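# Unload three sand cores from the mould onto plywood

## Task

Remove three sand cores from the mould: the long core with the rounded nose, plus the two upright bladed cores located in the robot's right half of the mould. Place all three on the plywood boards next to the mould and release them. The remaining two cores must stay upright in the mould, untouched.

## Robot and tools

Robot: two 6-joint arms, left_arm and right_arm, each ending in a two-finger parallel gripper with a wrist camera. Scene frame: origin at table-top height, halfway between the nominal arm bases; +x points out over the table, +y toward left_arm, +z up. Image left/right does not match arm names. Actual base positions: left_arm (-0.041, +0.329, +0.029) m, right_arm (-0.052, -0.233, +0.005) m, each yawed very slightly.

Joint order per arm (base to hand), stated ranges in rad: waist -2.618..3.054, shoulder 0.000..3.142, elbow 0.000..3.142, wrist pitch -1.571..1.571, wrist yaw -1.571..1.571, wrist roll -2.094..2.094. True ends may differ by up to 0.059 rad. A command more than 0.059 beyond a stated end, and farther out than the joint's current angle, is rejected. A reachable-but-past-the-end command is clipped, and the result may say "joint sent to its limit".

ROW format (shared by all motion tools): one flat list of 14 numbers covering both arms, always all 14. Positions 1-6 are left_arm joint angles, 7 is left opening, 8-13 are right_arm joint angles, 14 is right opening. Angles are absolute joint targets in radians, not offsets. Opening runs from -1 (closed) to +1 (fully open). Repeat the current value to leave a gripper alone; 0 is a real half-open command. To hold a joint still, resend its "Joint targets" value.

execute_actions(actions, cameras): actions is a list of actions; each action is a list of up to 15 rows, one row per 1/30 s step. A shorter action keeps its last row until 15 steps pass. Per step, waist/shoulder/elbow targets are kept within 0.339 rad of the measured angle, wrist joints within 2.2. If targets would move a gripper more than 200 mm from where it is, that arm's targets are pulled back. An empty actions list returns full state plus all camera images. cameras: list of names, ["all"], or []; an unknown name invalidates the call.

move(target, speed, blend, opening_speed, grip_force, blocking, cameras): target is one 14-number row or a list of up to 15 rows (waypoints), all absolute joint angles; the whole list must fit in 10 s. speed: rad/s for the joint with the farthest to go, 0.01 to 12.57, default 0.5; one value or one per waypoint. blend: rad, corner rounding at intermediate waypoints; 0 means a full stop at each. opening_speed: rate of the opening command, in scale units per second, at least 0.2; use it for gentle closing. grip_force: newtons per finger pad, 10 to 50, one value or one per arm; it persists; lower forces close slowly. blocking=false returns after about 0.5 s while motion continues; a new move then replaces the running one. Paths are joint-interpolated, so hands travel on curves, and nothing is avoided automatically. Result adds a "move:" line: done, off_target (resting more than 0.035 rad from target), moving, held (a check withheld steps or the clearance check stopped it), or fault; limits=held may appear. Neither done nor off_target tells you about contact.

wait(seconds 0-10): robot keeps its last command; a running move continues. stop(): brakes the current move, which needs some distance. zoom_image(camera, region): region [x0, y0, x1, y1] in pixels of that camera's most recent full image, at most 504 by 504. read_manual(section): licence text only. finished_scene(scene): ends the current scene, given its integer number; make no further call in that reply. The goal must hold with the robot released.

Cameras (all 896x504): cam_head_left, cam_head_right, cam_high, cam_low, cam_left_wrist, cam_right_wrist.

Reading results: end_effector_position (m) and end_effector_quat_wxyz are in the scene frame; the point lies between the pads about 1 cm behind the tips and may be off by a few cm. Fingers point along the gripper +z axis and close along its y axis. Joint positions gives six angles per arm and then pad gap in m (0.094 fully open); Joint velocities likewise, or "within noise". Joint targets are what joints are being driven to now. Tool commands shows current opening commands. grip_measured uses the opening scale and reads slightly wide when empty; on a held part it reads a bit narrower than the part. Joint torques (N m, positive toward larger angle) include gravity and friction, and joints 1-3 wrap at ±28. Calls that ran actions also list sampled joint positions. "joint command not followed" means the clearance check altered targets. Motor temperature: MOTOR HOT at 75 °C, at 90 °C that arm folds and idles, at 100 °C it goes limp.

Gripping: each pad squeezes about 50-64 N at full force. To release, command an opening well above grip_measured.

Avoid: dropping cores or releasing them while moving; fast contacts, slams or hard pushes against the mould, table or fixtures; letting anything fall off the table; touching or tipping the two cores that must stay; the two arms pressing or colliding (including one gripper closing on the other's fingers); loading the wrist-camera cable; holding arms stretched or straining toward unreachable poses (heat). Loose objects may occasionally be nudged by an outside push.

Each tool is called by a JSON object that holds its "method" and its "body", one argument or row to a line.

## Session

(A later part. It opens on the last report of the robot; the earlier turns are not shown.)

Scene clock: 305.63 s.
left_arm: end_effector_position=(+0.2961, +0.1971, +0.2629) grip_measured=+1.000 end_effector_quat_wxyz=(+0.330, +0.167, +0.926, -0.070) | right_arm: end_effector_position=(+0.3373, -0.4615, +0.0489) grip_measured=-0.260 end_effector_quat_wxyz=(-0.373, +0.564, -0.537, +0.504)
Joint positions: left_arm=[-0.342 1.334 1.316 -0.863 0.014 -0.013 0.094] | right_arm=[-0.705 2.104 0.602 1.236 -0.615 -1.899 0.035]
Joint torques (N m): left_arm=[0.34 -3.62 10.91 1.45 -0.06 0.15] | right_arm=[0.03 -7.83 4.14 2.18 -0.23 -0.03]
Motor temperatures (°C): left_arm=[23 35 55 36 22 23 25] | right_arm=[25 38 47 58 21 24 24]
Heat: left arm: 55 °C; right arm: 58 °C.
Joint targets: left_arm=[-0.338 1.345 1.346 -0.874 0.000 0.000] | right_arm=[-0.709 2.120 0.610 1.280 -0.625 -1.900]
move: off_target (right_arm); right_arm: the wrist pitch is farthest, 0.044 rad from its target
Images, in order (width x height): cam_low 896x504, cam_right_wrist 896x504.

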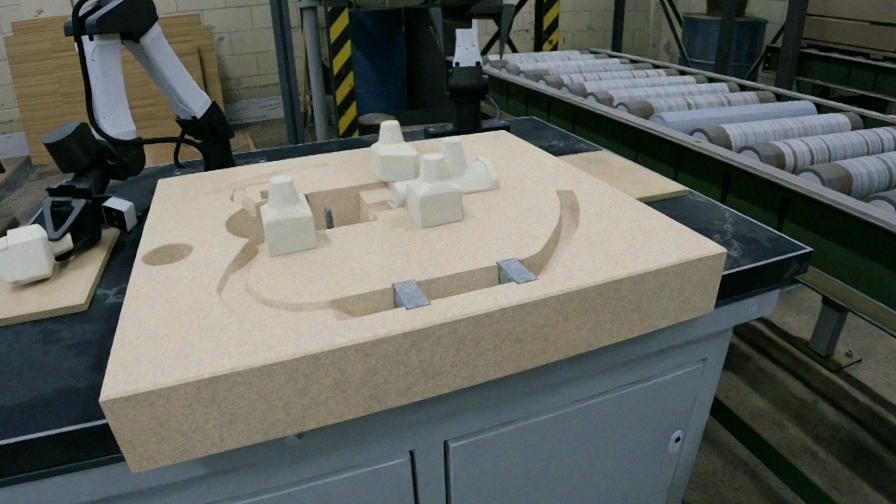

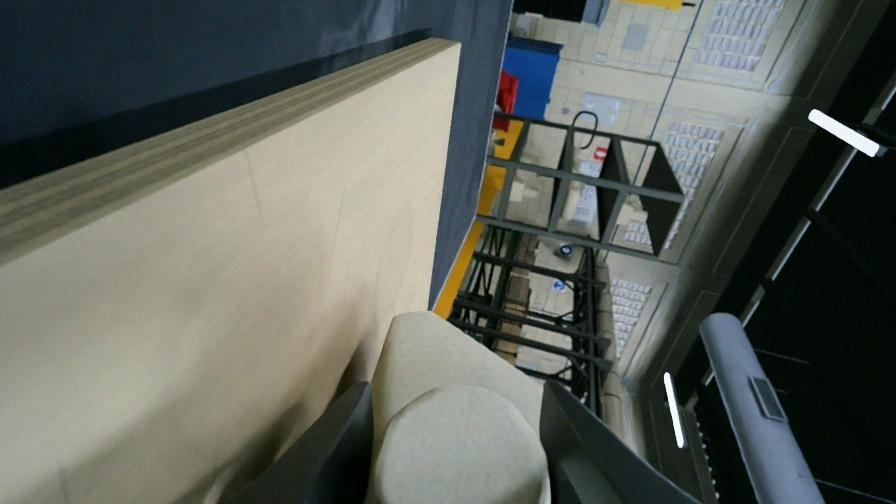

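{"method": "move", "body": {
  "target": [-0.338,1.345,1.346,-0.874,0,0,1,-0.709,2.14,0.61,1.33,-0.625,-1.9,-0.4],
  "cameras": ["cam_low"],
  "speed": 0.06
}}

{"method": "zoom_image", "body": {
  "camera": "cam_low",
  "region": [0, 170, 160, 330]
}}

{"method": "move", "body": {
  "target": [-0.338,1.345,1.346,-0.874,0,0,1,-0.709,2.14,0.61,1.33,-0.625,-1.9,-0.05],
  "cameras": ["all"],
  "opening_speed": 0.2
}}

{"method": "zoom_image", "body": {
  "camera": "cam_low",
  "region": [0, 170, 160, 330]
}}

Scene clock: 315.73 s.
left_arm: end_effector_position=(+0.2961, +0.1971, +0.2629) grip_measured=+1.000 end_effector_quat_wxyz=(+0.330, +0.167, +0.926, -0.070) | right_arm: end_effector_position=(+0.3383, -0.4623, +0.0515) grip_measured=-0.260 end_effector_quat_wxyz=(-0.374, +0.563, -0.527, +0.516)
Joint positions: left_arm=[-0.342 1.334 1.316 -0.863 0.014 -0.013 0.094] | right_arm=[-0.705 2.124 0.602 1.288 -0.616 -1.898 0.035]
Joint torques (N m): left_arm=[0.31 -3.71 10.91 1.44 -0.05 0.13] | right_arm=[0.08 -7.87 4.07 2.11 -0.18 -0.04]
Motor temperatures (°C): left_arm=[23 35 56 36 22 23 25] | right_arm=[25 38 45 58 21 24 24]
Heat: left arm: 56 °C; right arm: 58 °C.
Joint targets: left_arm=[-0.338 1.345 1.346 -0.874 0.000 0.000] | right_arm=[-0.709 2.140 0.610 1.330 -0.625 -1.900]
move: off_target (right_arm); right_arm: the wrist pitch is farthest, 0.042 rad from its target
Images, in order (width x height): cam_low 896x504.

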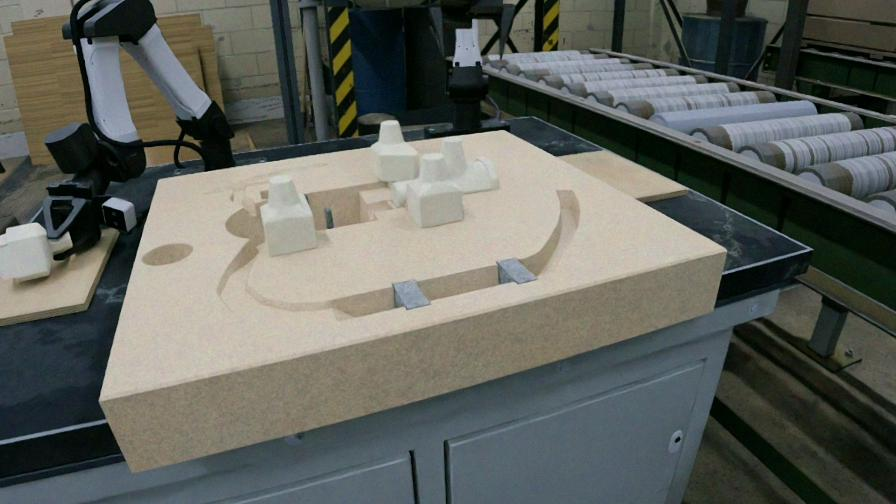

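Scaled by 3.150 from the camera's 896x504 image, which has a finer 1280x720 frame.

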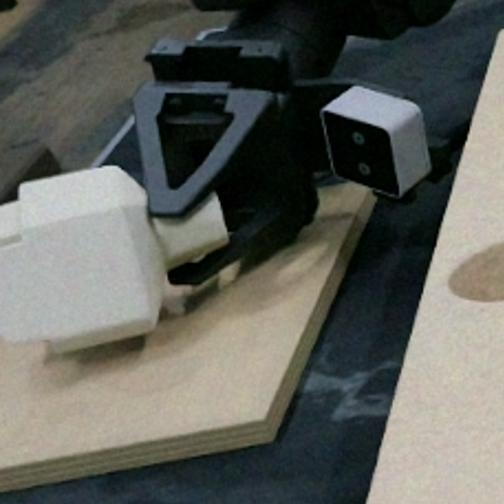

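Scene clock: 317.70 s.
left_arm: end_effector_position=(+0.2961, +0.1971, +0.2629) grip_measured=+1.000 end_effector_quat_wxyz=(+0.330, +0.167, +0.926, -0.070) | right_arm: end_effector_position=(+0.3386, -0.4624, +0.0528) grip_measured=-0.052 end_effector_quat_wxyz=(-0.374, +0.562, -0.524, +0.519)
Joint positions: left_arm=[-0.342 1.334 1.316 -0.863 0.014 -0.013 0.094] | right_arm=[-0.706 2.127 0.602 1.3 -0.618 -1.898 0.045]
Joint torques (N m): left_arm=[0.25 -3.69 10.89 1.46 -0.06 0.12] | right_arm=[0.09 -8.1 4.19 2.04 -0.2 -0.04]
Motor temperatures (°C): left_arm=[23 35 56 36 22 23 25] | right_arm=[25 38 45 58 21 24 24]
Heat: left arm: 56 °C; right arm: 58 °C.
Joint targets: left_arm=[-0.338 1.345 1.346 -0.874 0.000 0.000] | right_arm=[-0.709 2.140 0.610 1.330 -0.625 -1.900]
move: done

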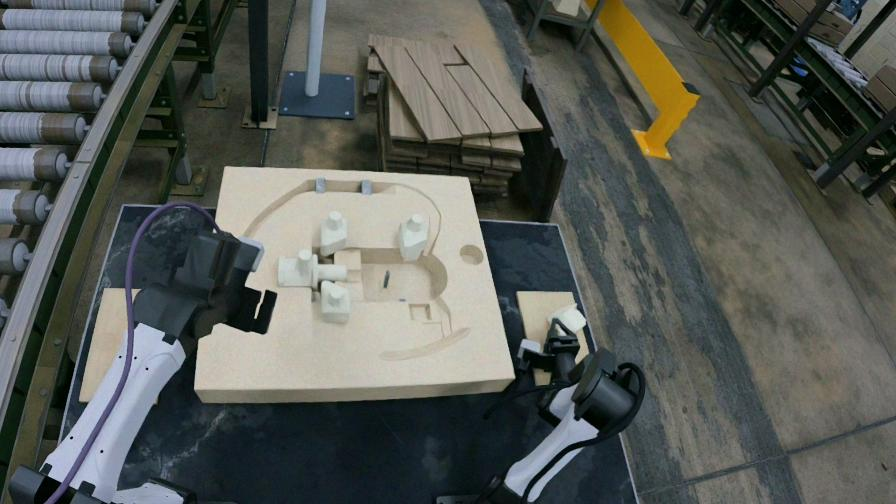

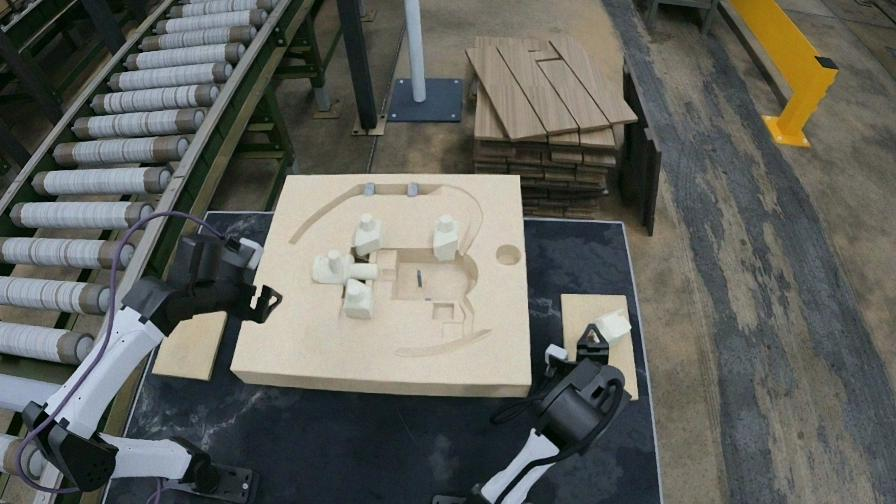

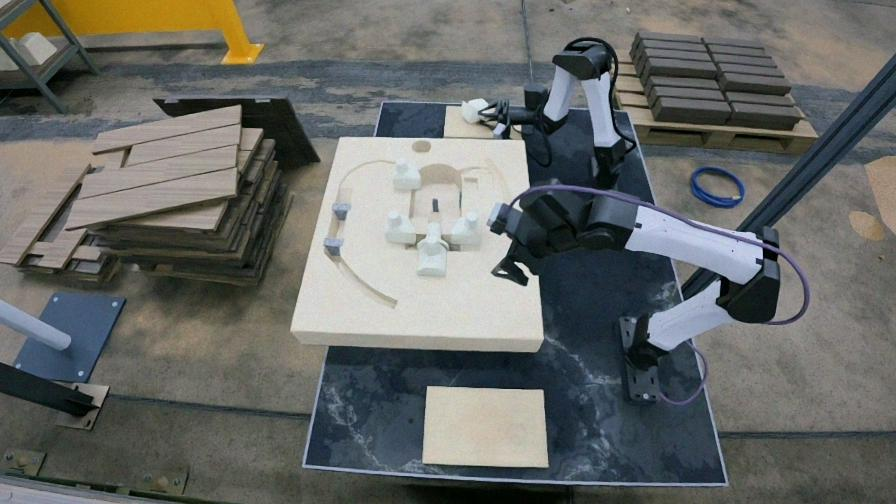

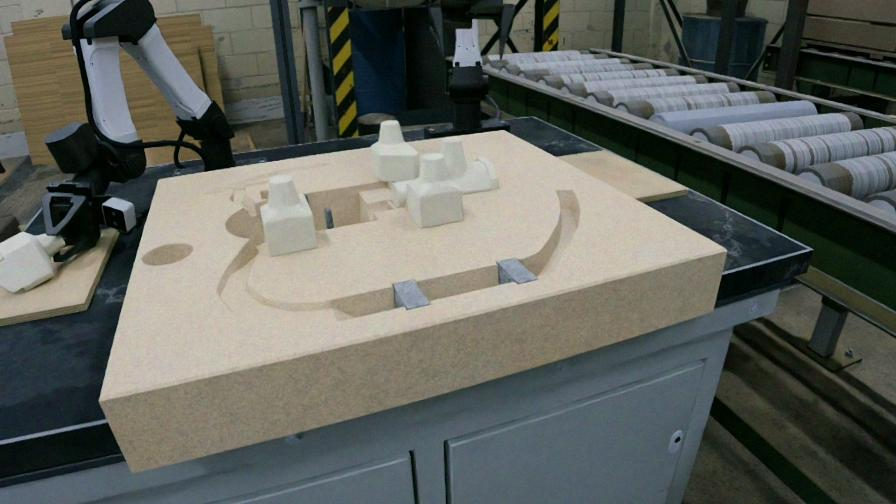

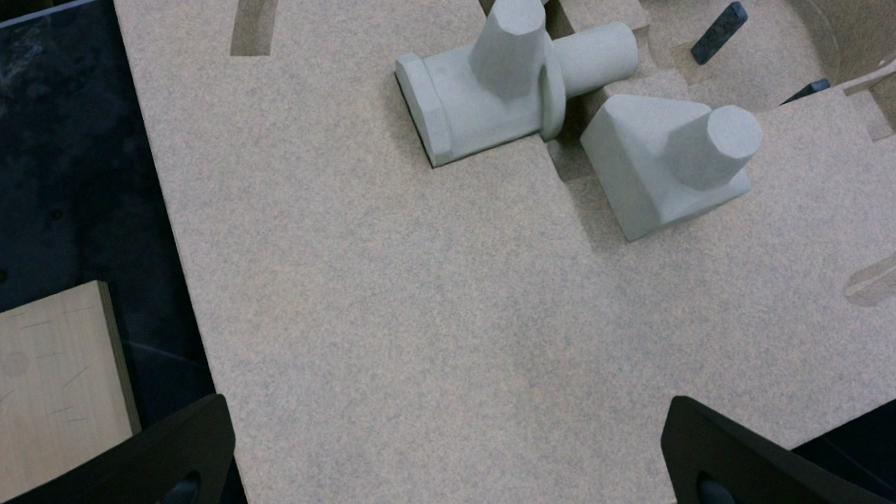

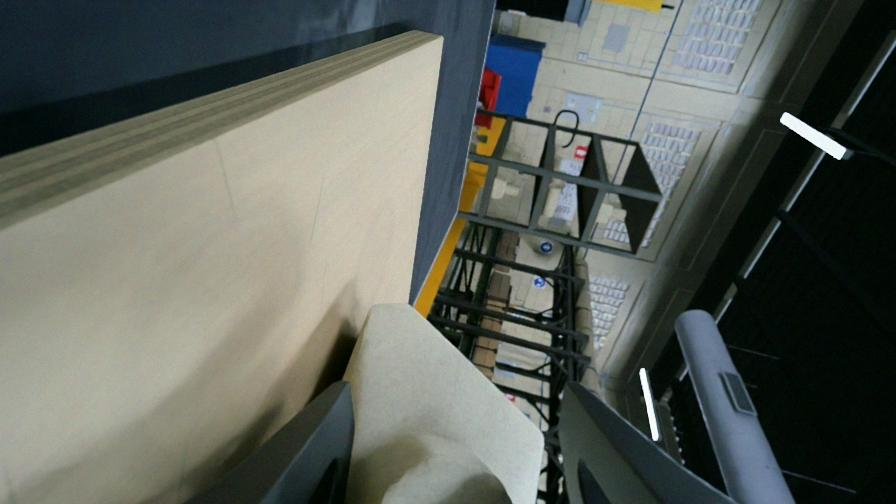

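Scaled by 3.150 from the camera's 896x504 image, which has a finer 1280x720 frame.

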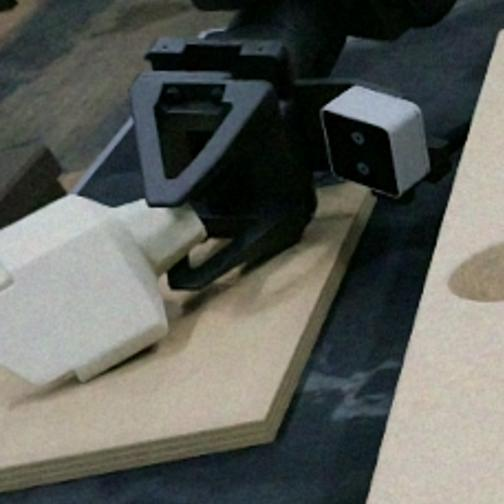

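{"method": "move", "body": {
  "target": [
    [-0.338,1.345,1.346,-0.874,0,0,1,-0.898,1.956,0.365,1.353,-0.81,-1.96,-0.05]
  ],
  "cameras": ["all"],
  "speed": 0.2
}}

{"method": "zoom_image", "body": {
  "camera": "cam_low",
  "region": [0, 170, 160, 330]
}}

{"method": "zoom_image", "body": {
  "camera": "cam_head_right",
  "region": [530, 270, 670, 410]
}}

Scene clock: 331.20 s.
left_arm: end_effector_position=(+0.2961, +0.1971, +0.2629) grip_measured=+1.000 end_effector_quat_wxyz=(+0.330, +0.167, +0.926, -0.070) | right_arm: end_effector_position=(+0.2629, -0.4554, +0.0613) grip_measured=-0.052 end_effector_quat_wxyz=(-0.374, +0.560, -0.528, +0.517)
Joint positions: left_arm=[-0.342 1.334 1.316 -0.863 0.014 -0.013 0.094] | right_arm=[-0.894 1.981 0.371 1.341 -0.795 -1.954 0.045]
Joint torques (N m): left_arm=[0.31 -3.58 10.92 1.45 -0.06 0.15] | right_arm=[-0.16 -9.92 2.54 1.76 -0.31 -0.05]
Motor temperatures (°C): left_arm=[23 35 56 36 22 23 25] | right_arm=[25 37 43 57 21 24 23]
Heat: left arm: 56 °C; right arm: 57 °C.
Joint targets: left_arm=[-0.338 1.345 1.346 -0.874 0.000 0.000] | right_arm=[-0.898 1.956 0.365 1.353 -0.810 -1.960]
move: done

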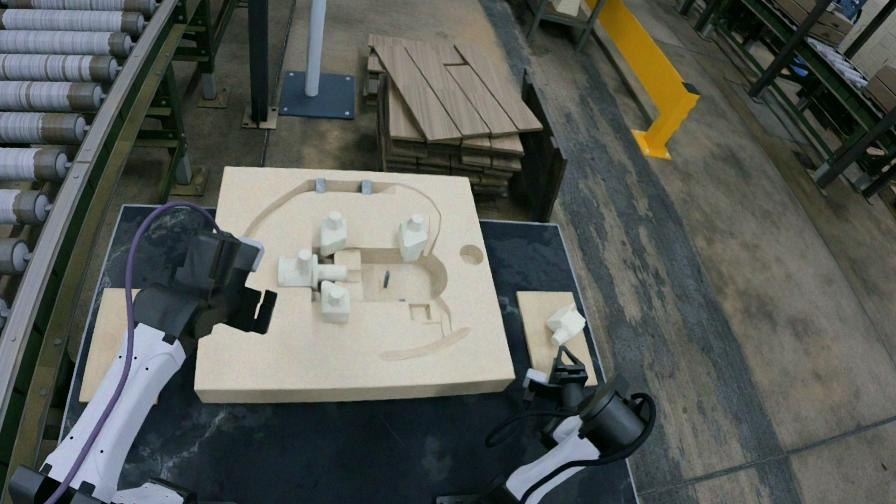

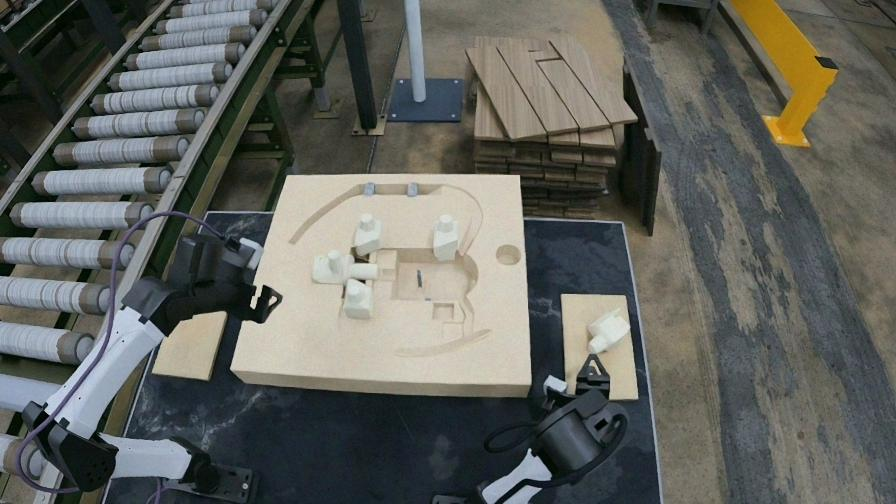

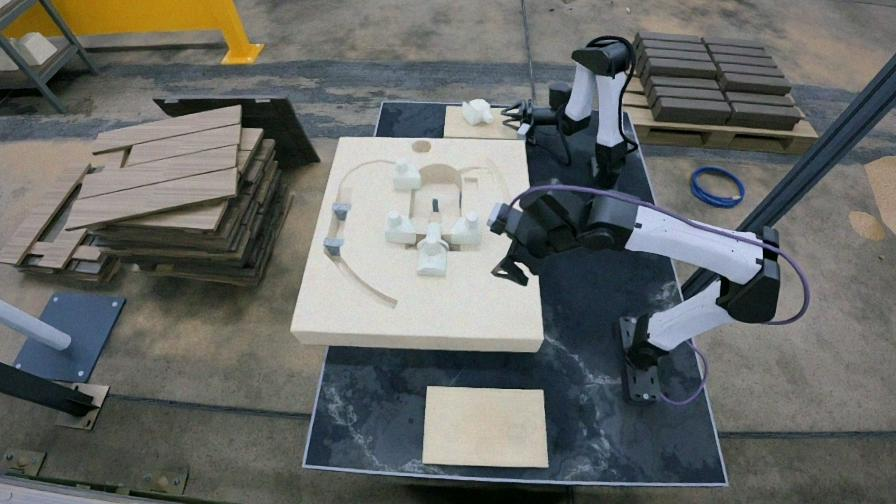

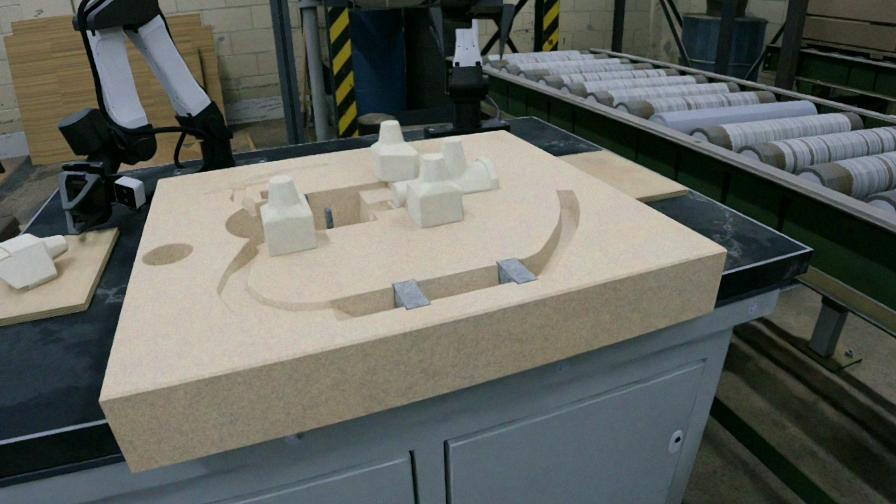

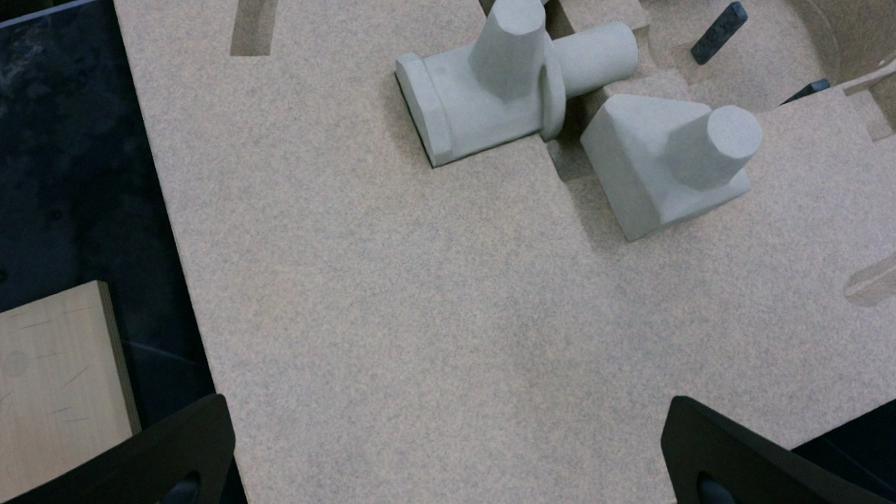

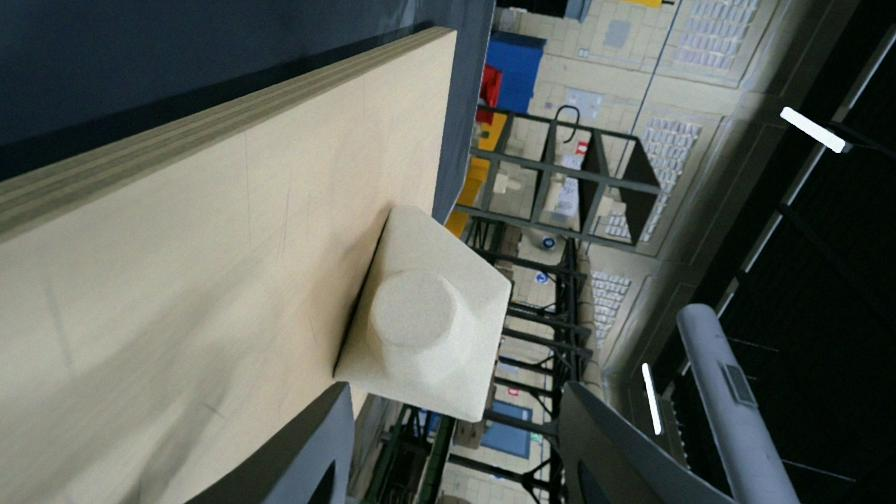

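Scaled by 3.150 from the camera's 896x504 image, which has a finer 1280x720 frame.

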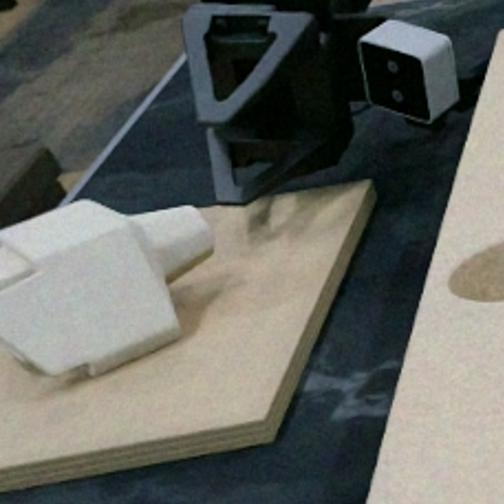

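Scaled by 3.600 from the camera's 896x504 image, which has a finer 1280x720 frame.

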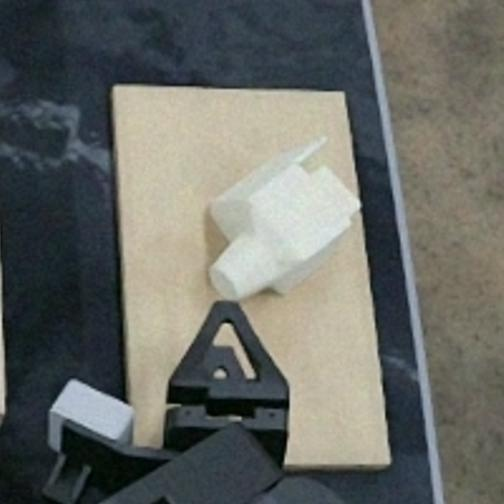

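{"method": "move", "body": {
  "target": [-0.4075,1.59,0.875,0.36,0,0,0.7,-0.898,1.956,0.365,1.353,-0.81,-1.96,-0.05],
  "cameras": ["cam_left_wrist","cam_high"]
}}

{"method": "zoom_image", "body": {
  "camera": "cam_high",
  "region": [370, 150, 570, 300]
}}

Scene clock: 359.77 s.
left_arm: end_effector_position=(+0.3981, +0.1268, +0.2131) grip_measured=+0.701 end_effector_quat_wxyz=(+0.561, +0.171, +0.799, -0.131) | right_arm: end_effector_position=(+0.2629, -0.4553, +0.0613) grip_measured=-0.052 end_effector_quat_wxyz=(-0.374, +0.561, -0.528, +0.517)
Joint positions: left_arm=[-0.402 1.581 0.892 0.345 0.014 -0.013 0.08] | right_arm=[-0.894 1.981 0.371 1.341 -0.795 -1.954 0.045]
Joint torques (N m): left_arm=[-0.58 -5.89 6.67 2.21 -0.06 0.13] | right_arm=[0.01 -9.8 2.59 1.79 -0.31 -0.02]
Motor temperatures (°C): left_arm=[23 35 55 36 22 22 25] | right_arm=[25 38 39 54 21 24 23]
Heat: left arm: 55 °C; right arm: 54 °C.
Joint targets: left_arm=[-0.407 1.590 0.875 0.360 0.000 0.000] | right_arm=[-0.898 1.956 0.365 1.353 -0.810 -1.960]
move: done
Images, in order (width x height): cam_high 896x504, cam_left_wrist 896x504.

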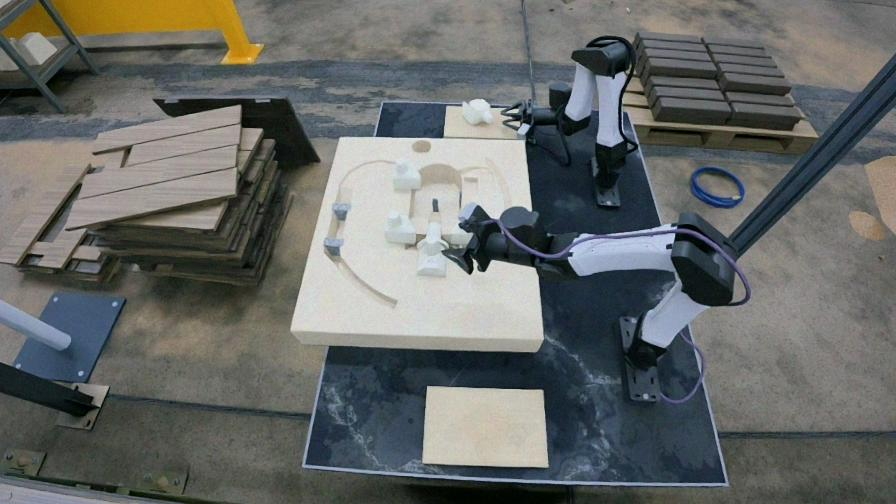

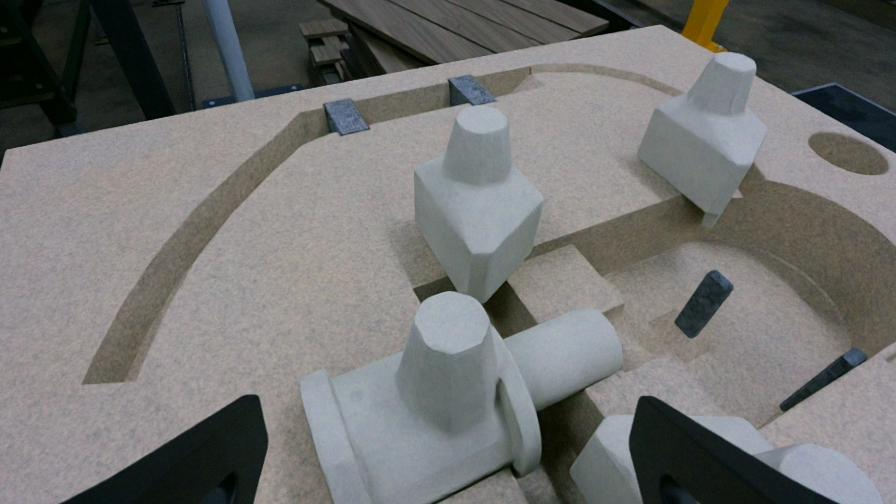

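Scaled by 2.520 from the camera's 896x504 image, which has a finer 1280x720 frame.

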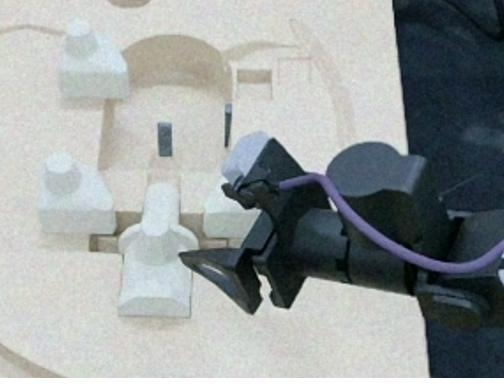

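{"method": "move", "body": {
  "target": [-0.4075,1.92,1.10,0.455,0,0,0.5,-0.898,1.956,0.365,1.353,-0.81,-1.96,-0.05],
  "cameras": ["cam_left_wrist","cam_high"],
  "speed": 0.25
}}

{"method": "zoom_image", "body": {
  "camera": "cam_high",
  "region": [370, 150, 570, 300]
}}

Scene clock: 372.00 s.
left_arm: end_effector_position=(+0.4532, +0.1018, +0.1523) grip_measured=+0.501 end_effector_quat_wxyz=(+0.538, +0.174, +0.815, -0.126) | right_arm: end_effector_position=(+0.2629, -0.4553, +0.0613) grip_measured=-0.052 end_effector_quat_wxyz=(-0.374, +0.561, -0.528, +0.517)
Joint positions: left_arm=[-0.402 1.907 1.067 0.44 0.014 -0.013 0.071] | right_arm=[-0.894 1.981 0.371 1.341 -0.795 -1.954 0.045]
Joint torques (N m): left_arm=[-0.58 -7.92 10.62 2.13 -0.06 0.14] | right_arm=[-0.2 -9.81 2.47 1.76 -0.32 -0.09]
Heat: left arm: 52 °C; right arm: 54 °C.
Joint targets: left_arm=[-0.407 1.920 1.100 0.455 0.000 0.000] | right_arm=[-0.898 1.956 0.365 1.353 -0.810 -1.960]
move: done
Images, in order (width x height): cam_high 896x504, cam_left_wrist 896x504.

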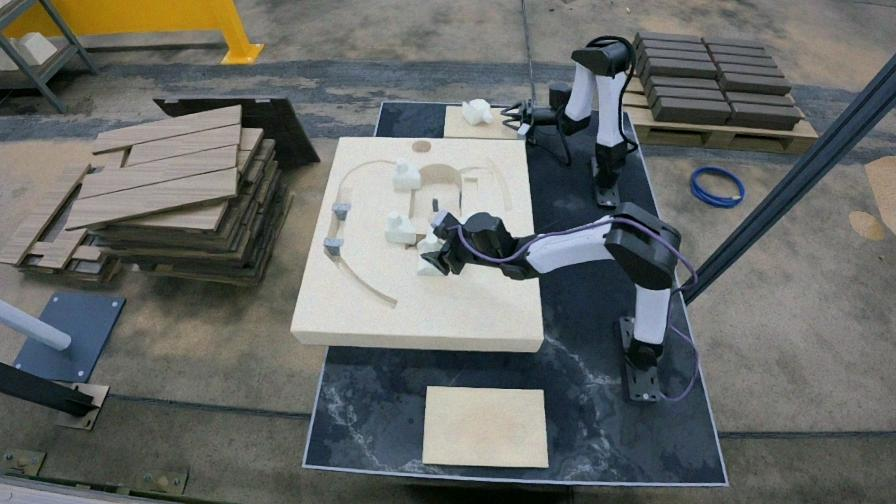

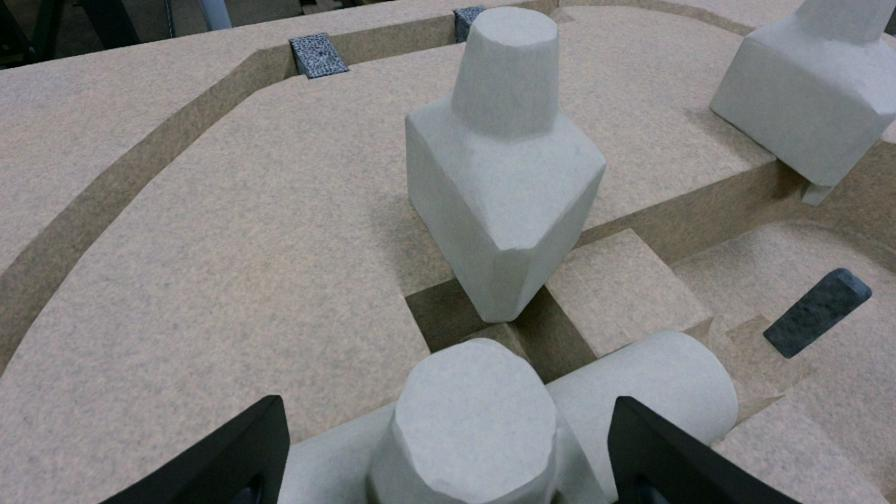

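Scaled by 2.520 from the camera's 896x504 image, which has a finer 1280x720 frame.

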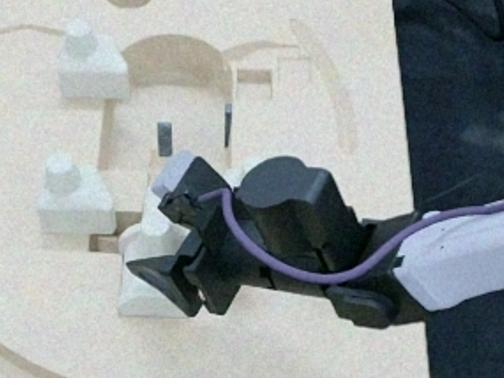

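{"method": "move", "body": {
  "target": [
    [-0.414,1.92,1.115,0.46,0,0,0.5,-0.898,1.956,0.365,1.353,-0.81,-1.96,-0.05],
    [-0.414,1.92,1.115,0.46,0,0,-0.5,-0.898,1.956,0.365,1.353,-0.81,-1.96,-0.05]
  ],
  "cameras": ["cam_left_wrist"],
  "opening_speed": 0.8,
  "speed": 0.2
}}

Scene clock: 377.87 s.
left_arm: end_effector_position=(+0.4559, +0.0967, +0.1613) grip_measured=-0.273 end_effector_quat_wxyz=(+0.547, +0.177, +0.808, -0.129) | right_arm: end_effector_position=(+0.2629, -0.4553, +0.0613) grip_measured=-0.052 end_effector_quat_wxyz=(-0.374, +0.561, -0.528, +0.517)
Joint positions: left_arm=[-0.409 1.907 1.085 0.446 0.014 -0.011 0.034] | right_arm=[-0.894 1.981 0.371 1.341 -0.795 -1.954 0.045]
Joint torques (N m): left_arm=[-0.58 -7.98 10.45 2.15 -0.04 0.11] | right_arm=[-0.23 -10.07 2.61 1.77 -0.3 -0.08]
Heat: left arm: 53 °C; right arm: 54 °C.
Joint targets: left_arm=[-0.414 1.920 1.115 0.460 0.000 0.000] | right_arm=[-0.898 1.956 0.365 1.353 -0.810 -1.960]
move: done
Images, in order (width x height): cam_left_wrist 896x504.

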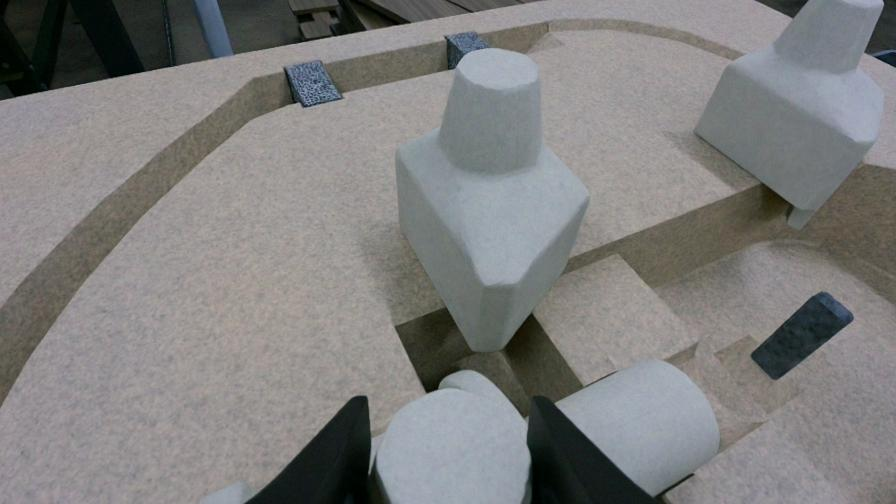

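{"method": "move", "body": {
  "target": [-0.414,1.745,1.33,0.26,0,0,-0.5,-0.898,1.956,0.365,1.353,-0.81,-1.96,-0.05],
  "cameras": ["all"],
  "speed": 0.12
}}

{"method": "zoom_image", "body": {
  "camera": "cam_low",
  "region": [340, 60, 560, 250]
}}

{"method": "zoom_image", "body": {
  "camera": "cam_high",
  "region": [370, 150, 570, 300]
}}

Scene clock: 386.07 s.
left_arm: end_effector_position=(+0.4565, +0.0964, +0.2188) grip_measured=-0.274 end_effector_quat_wxyz=(+0.529, +0.179, +0.820, -0.125) | right_arm: end_effector_position=(+0.2629, -0.4553, +0.0613) grip_measured=-0.052 end_effector_quat_wxyz=(-0.374, +0.561, -0.528, +0.517)
Joint positions: left_arm=[-0.409 1.812 1.256 0.135 0.014 -0.011 0.034] | right_arm=[-0.894 1.981 0.371 1.341 -0.795 -1.954 0.045]
Joint torques (N m): left_arm=[-0.58 -14.52 15.17 3.24 -0.07 0.12] | right_arm=[-0.12 -9.98 2.4 1.79 -0.3 -0.08]
Motor temperatures (°C): left_arm=[23 41 54 41 22 22 25] | right_arm=[25 39 38 54 21 24 22]
Heat: left arm: 54 °C; right arm: 54 °C.
Joint targets: left_arm=[-0.414 1.745 1.330 0.260 0.000 0.000] | right_arm=[-0.898 1.956 0.365 1.353 -0.810 -1.960]
move: off_target (left_arm); left_arm: the wrist pitch is farthest, 0.125 rad from its target

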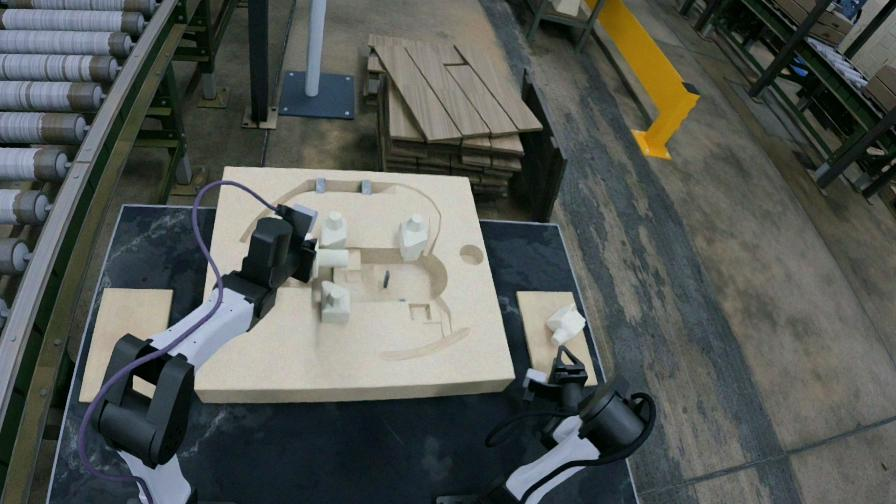

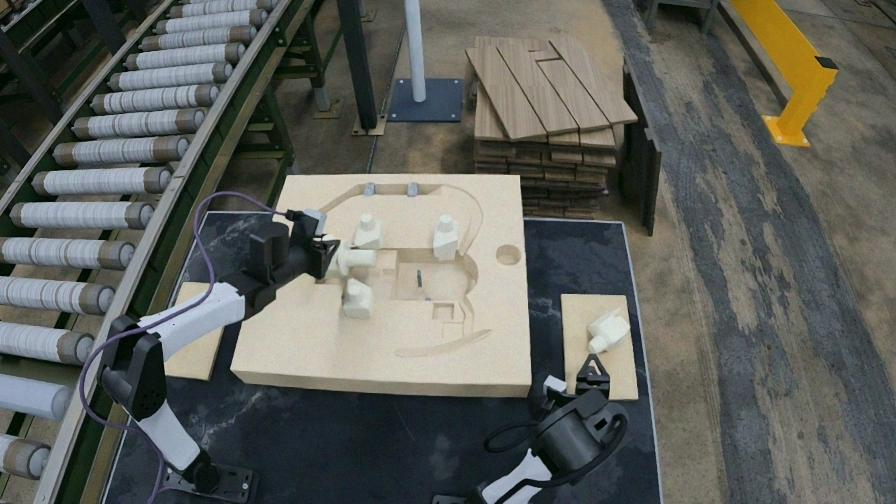

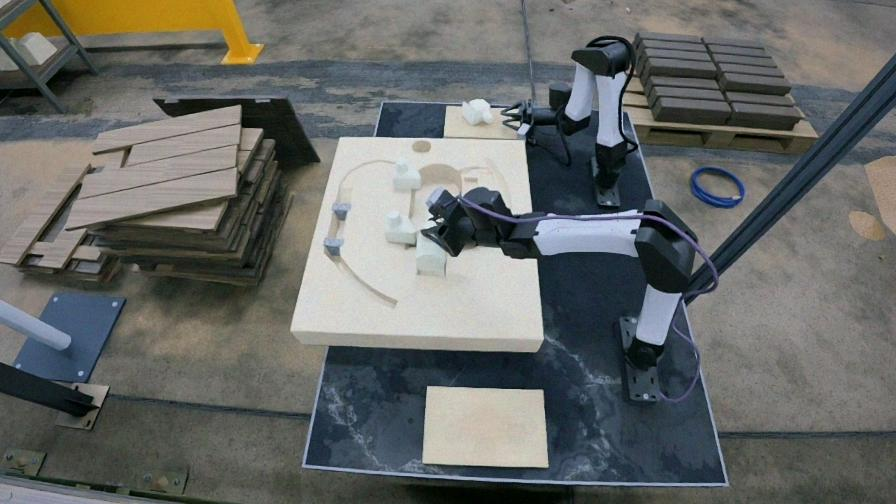

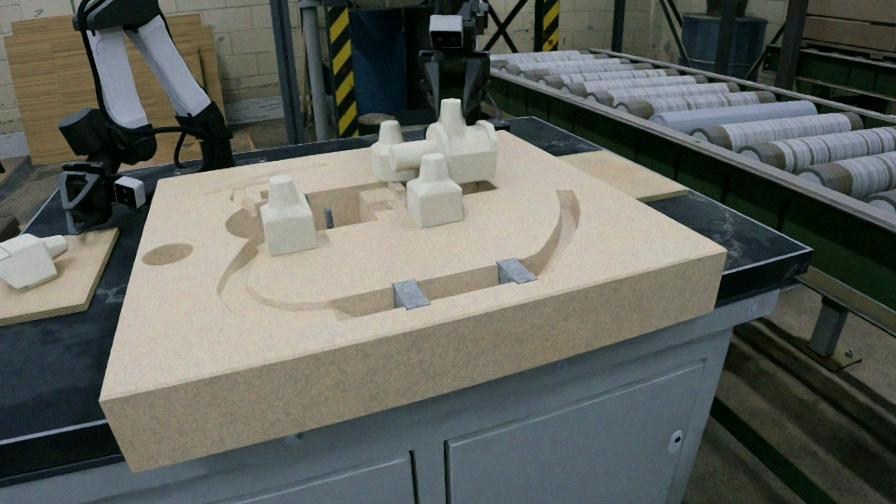

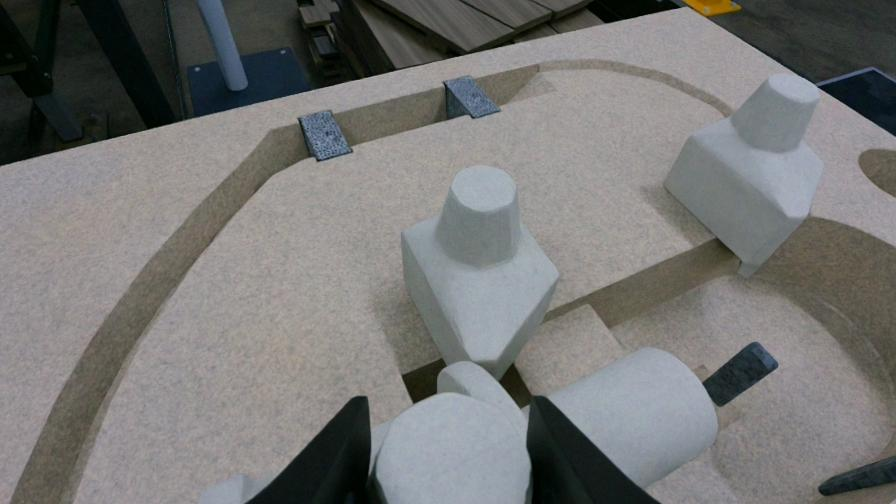

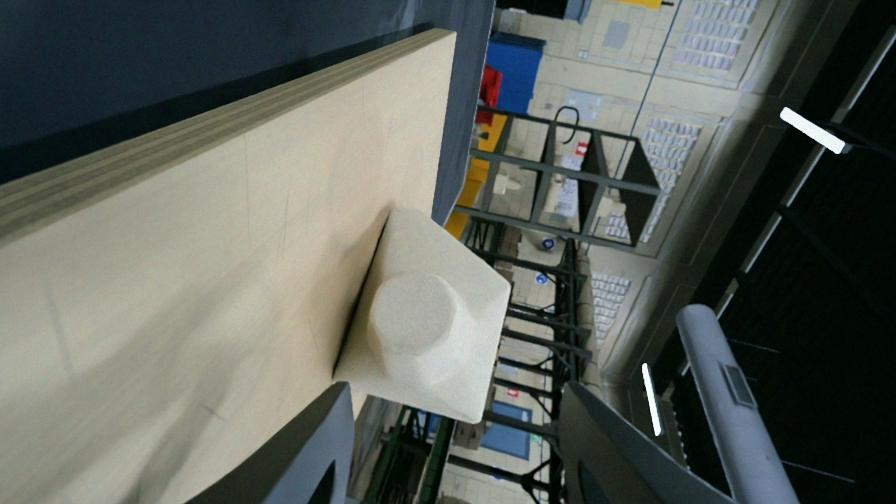

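Scaled by 2.291 from the camera's 896x504 image, which has a finer 1280x720 frame.

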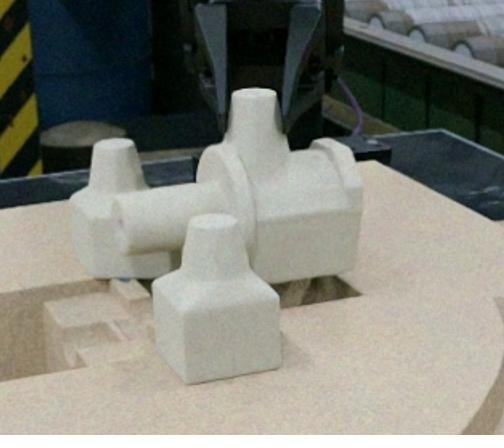

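Scaled by 2.520 from the camera's 896x504 image, which has a finer 1280x720 frame.

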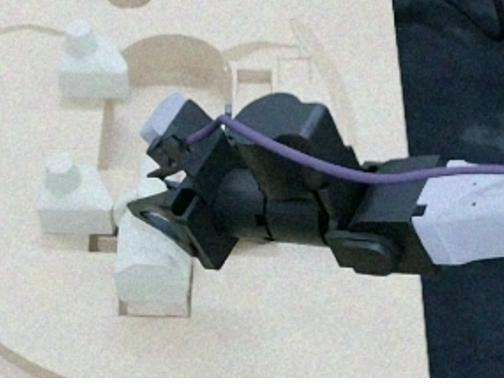

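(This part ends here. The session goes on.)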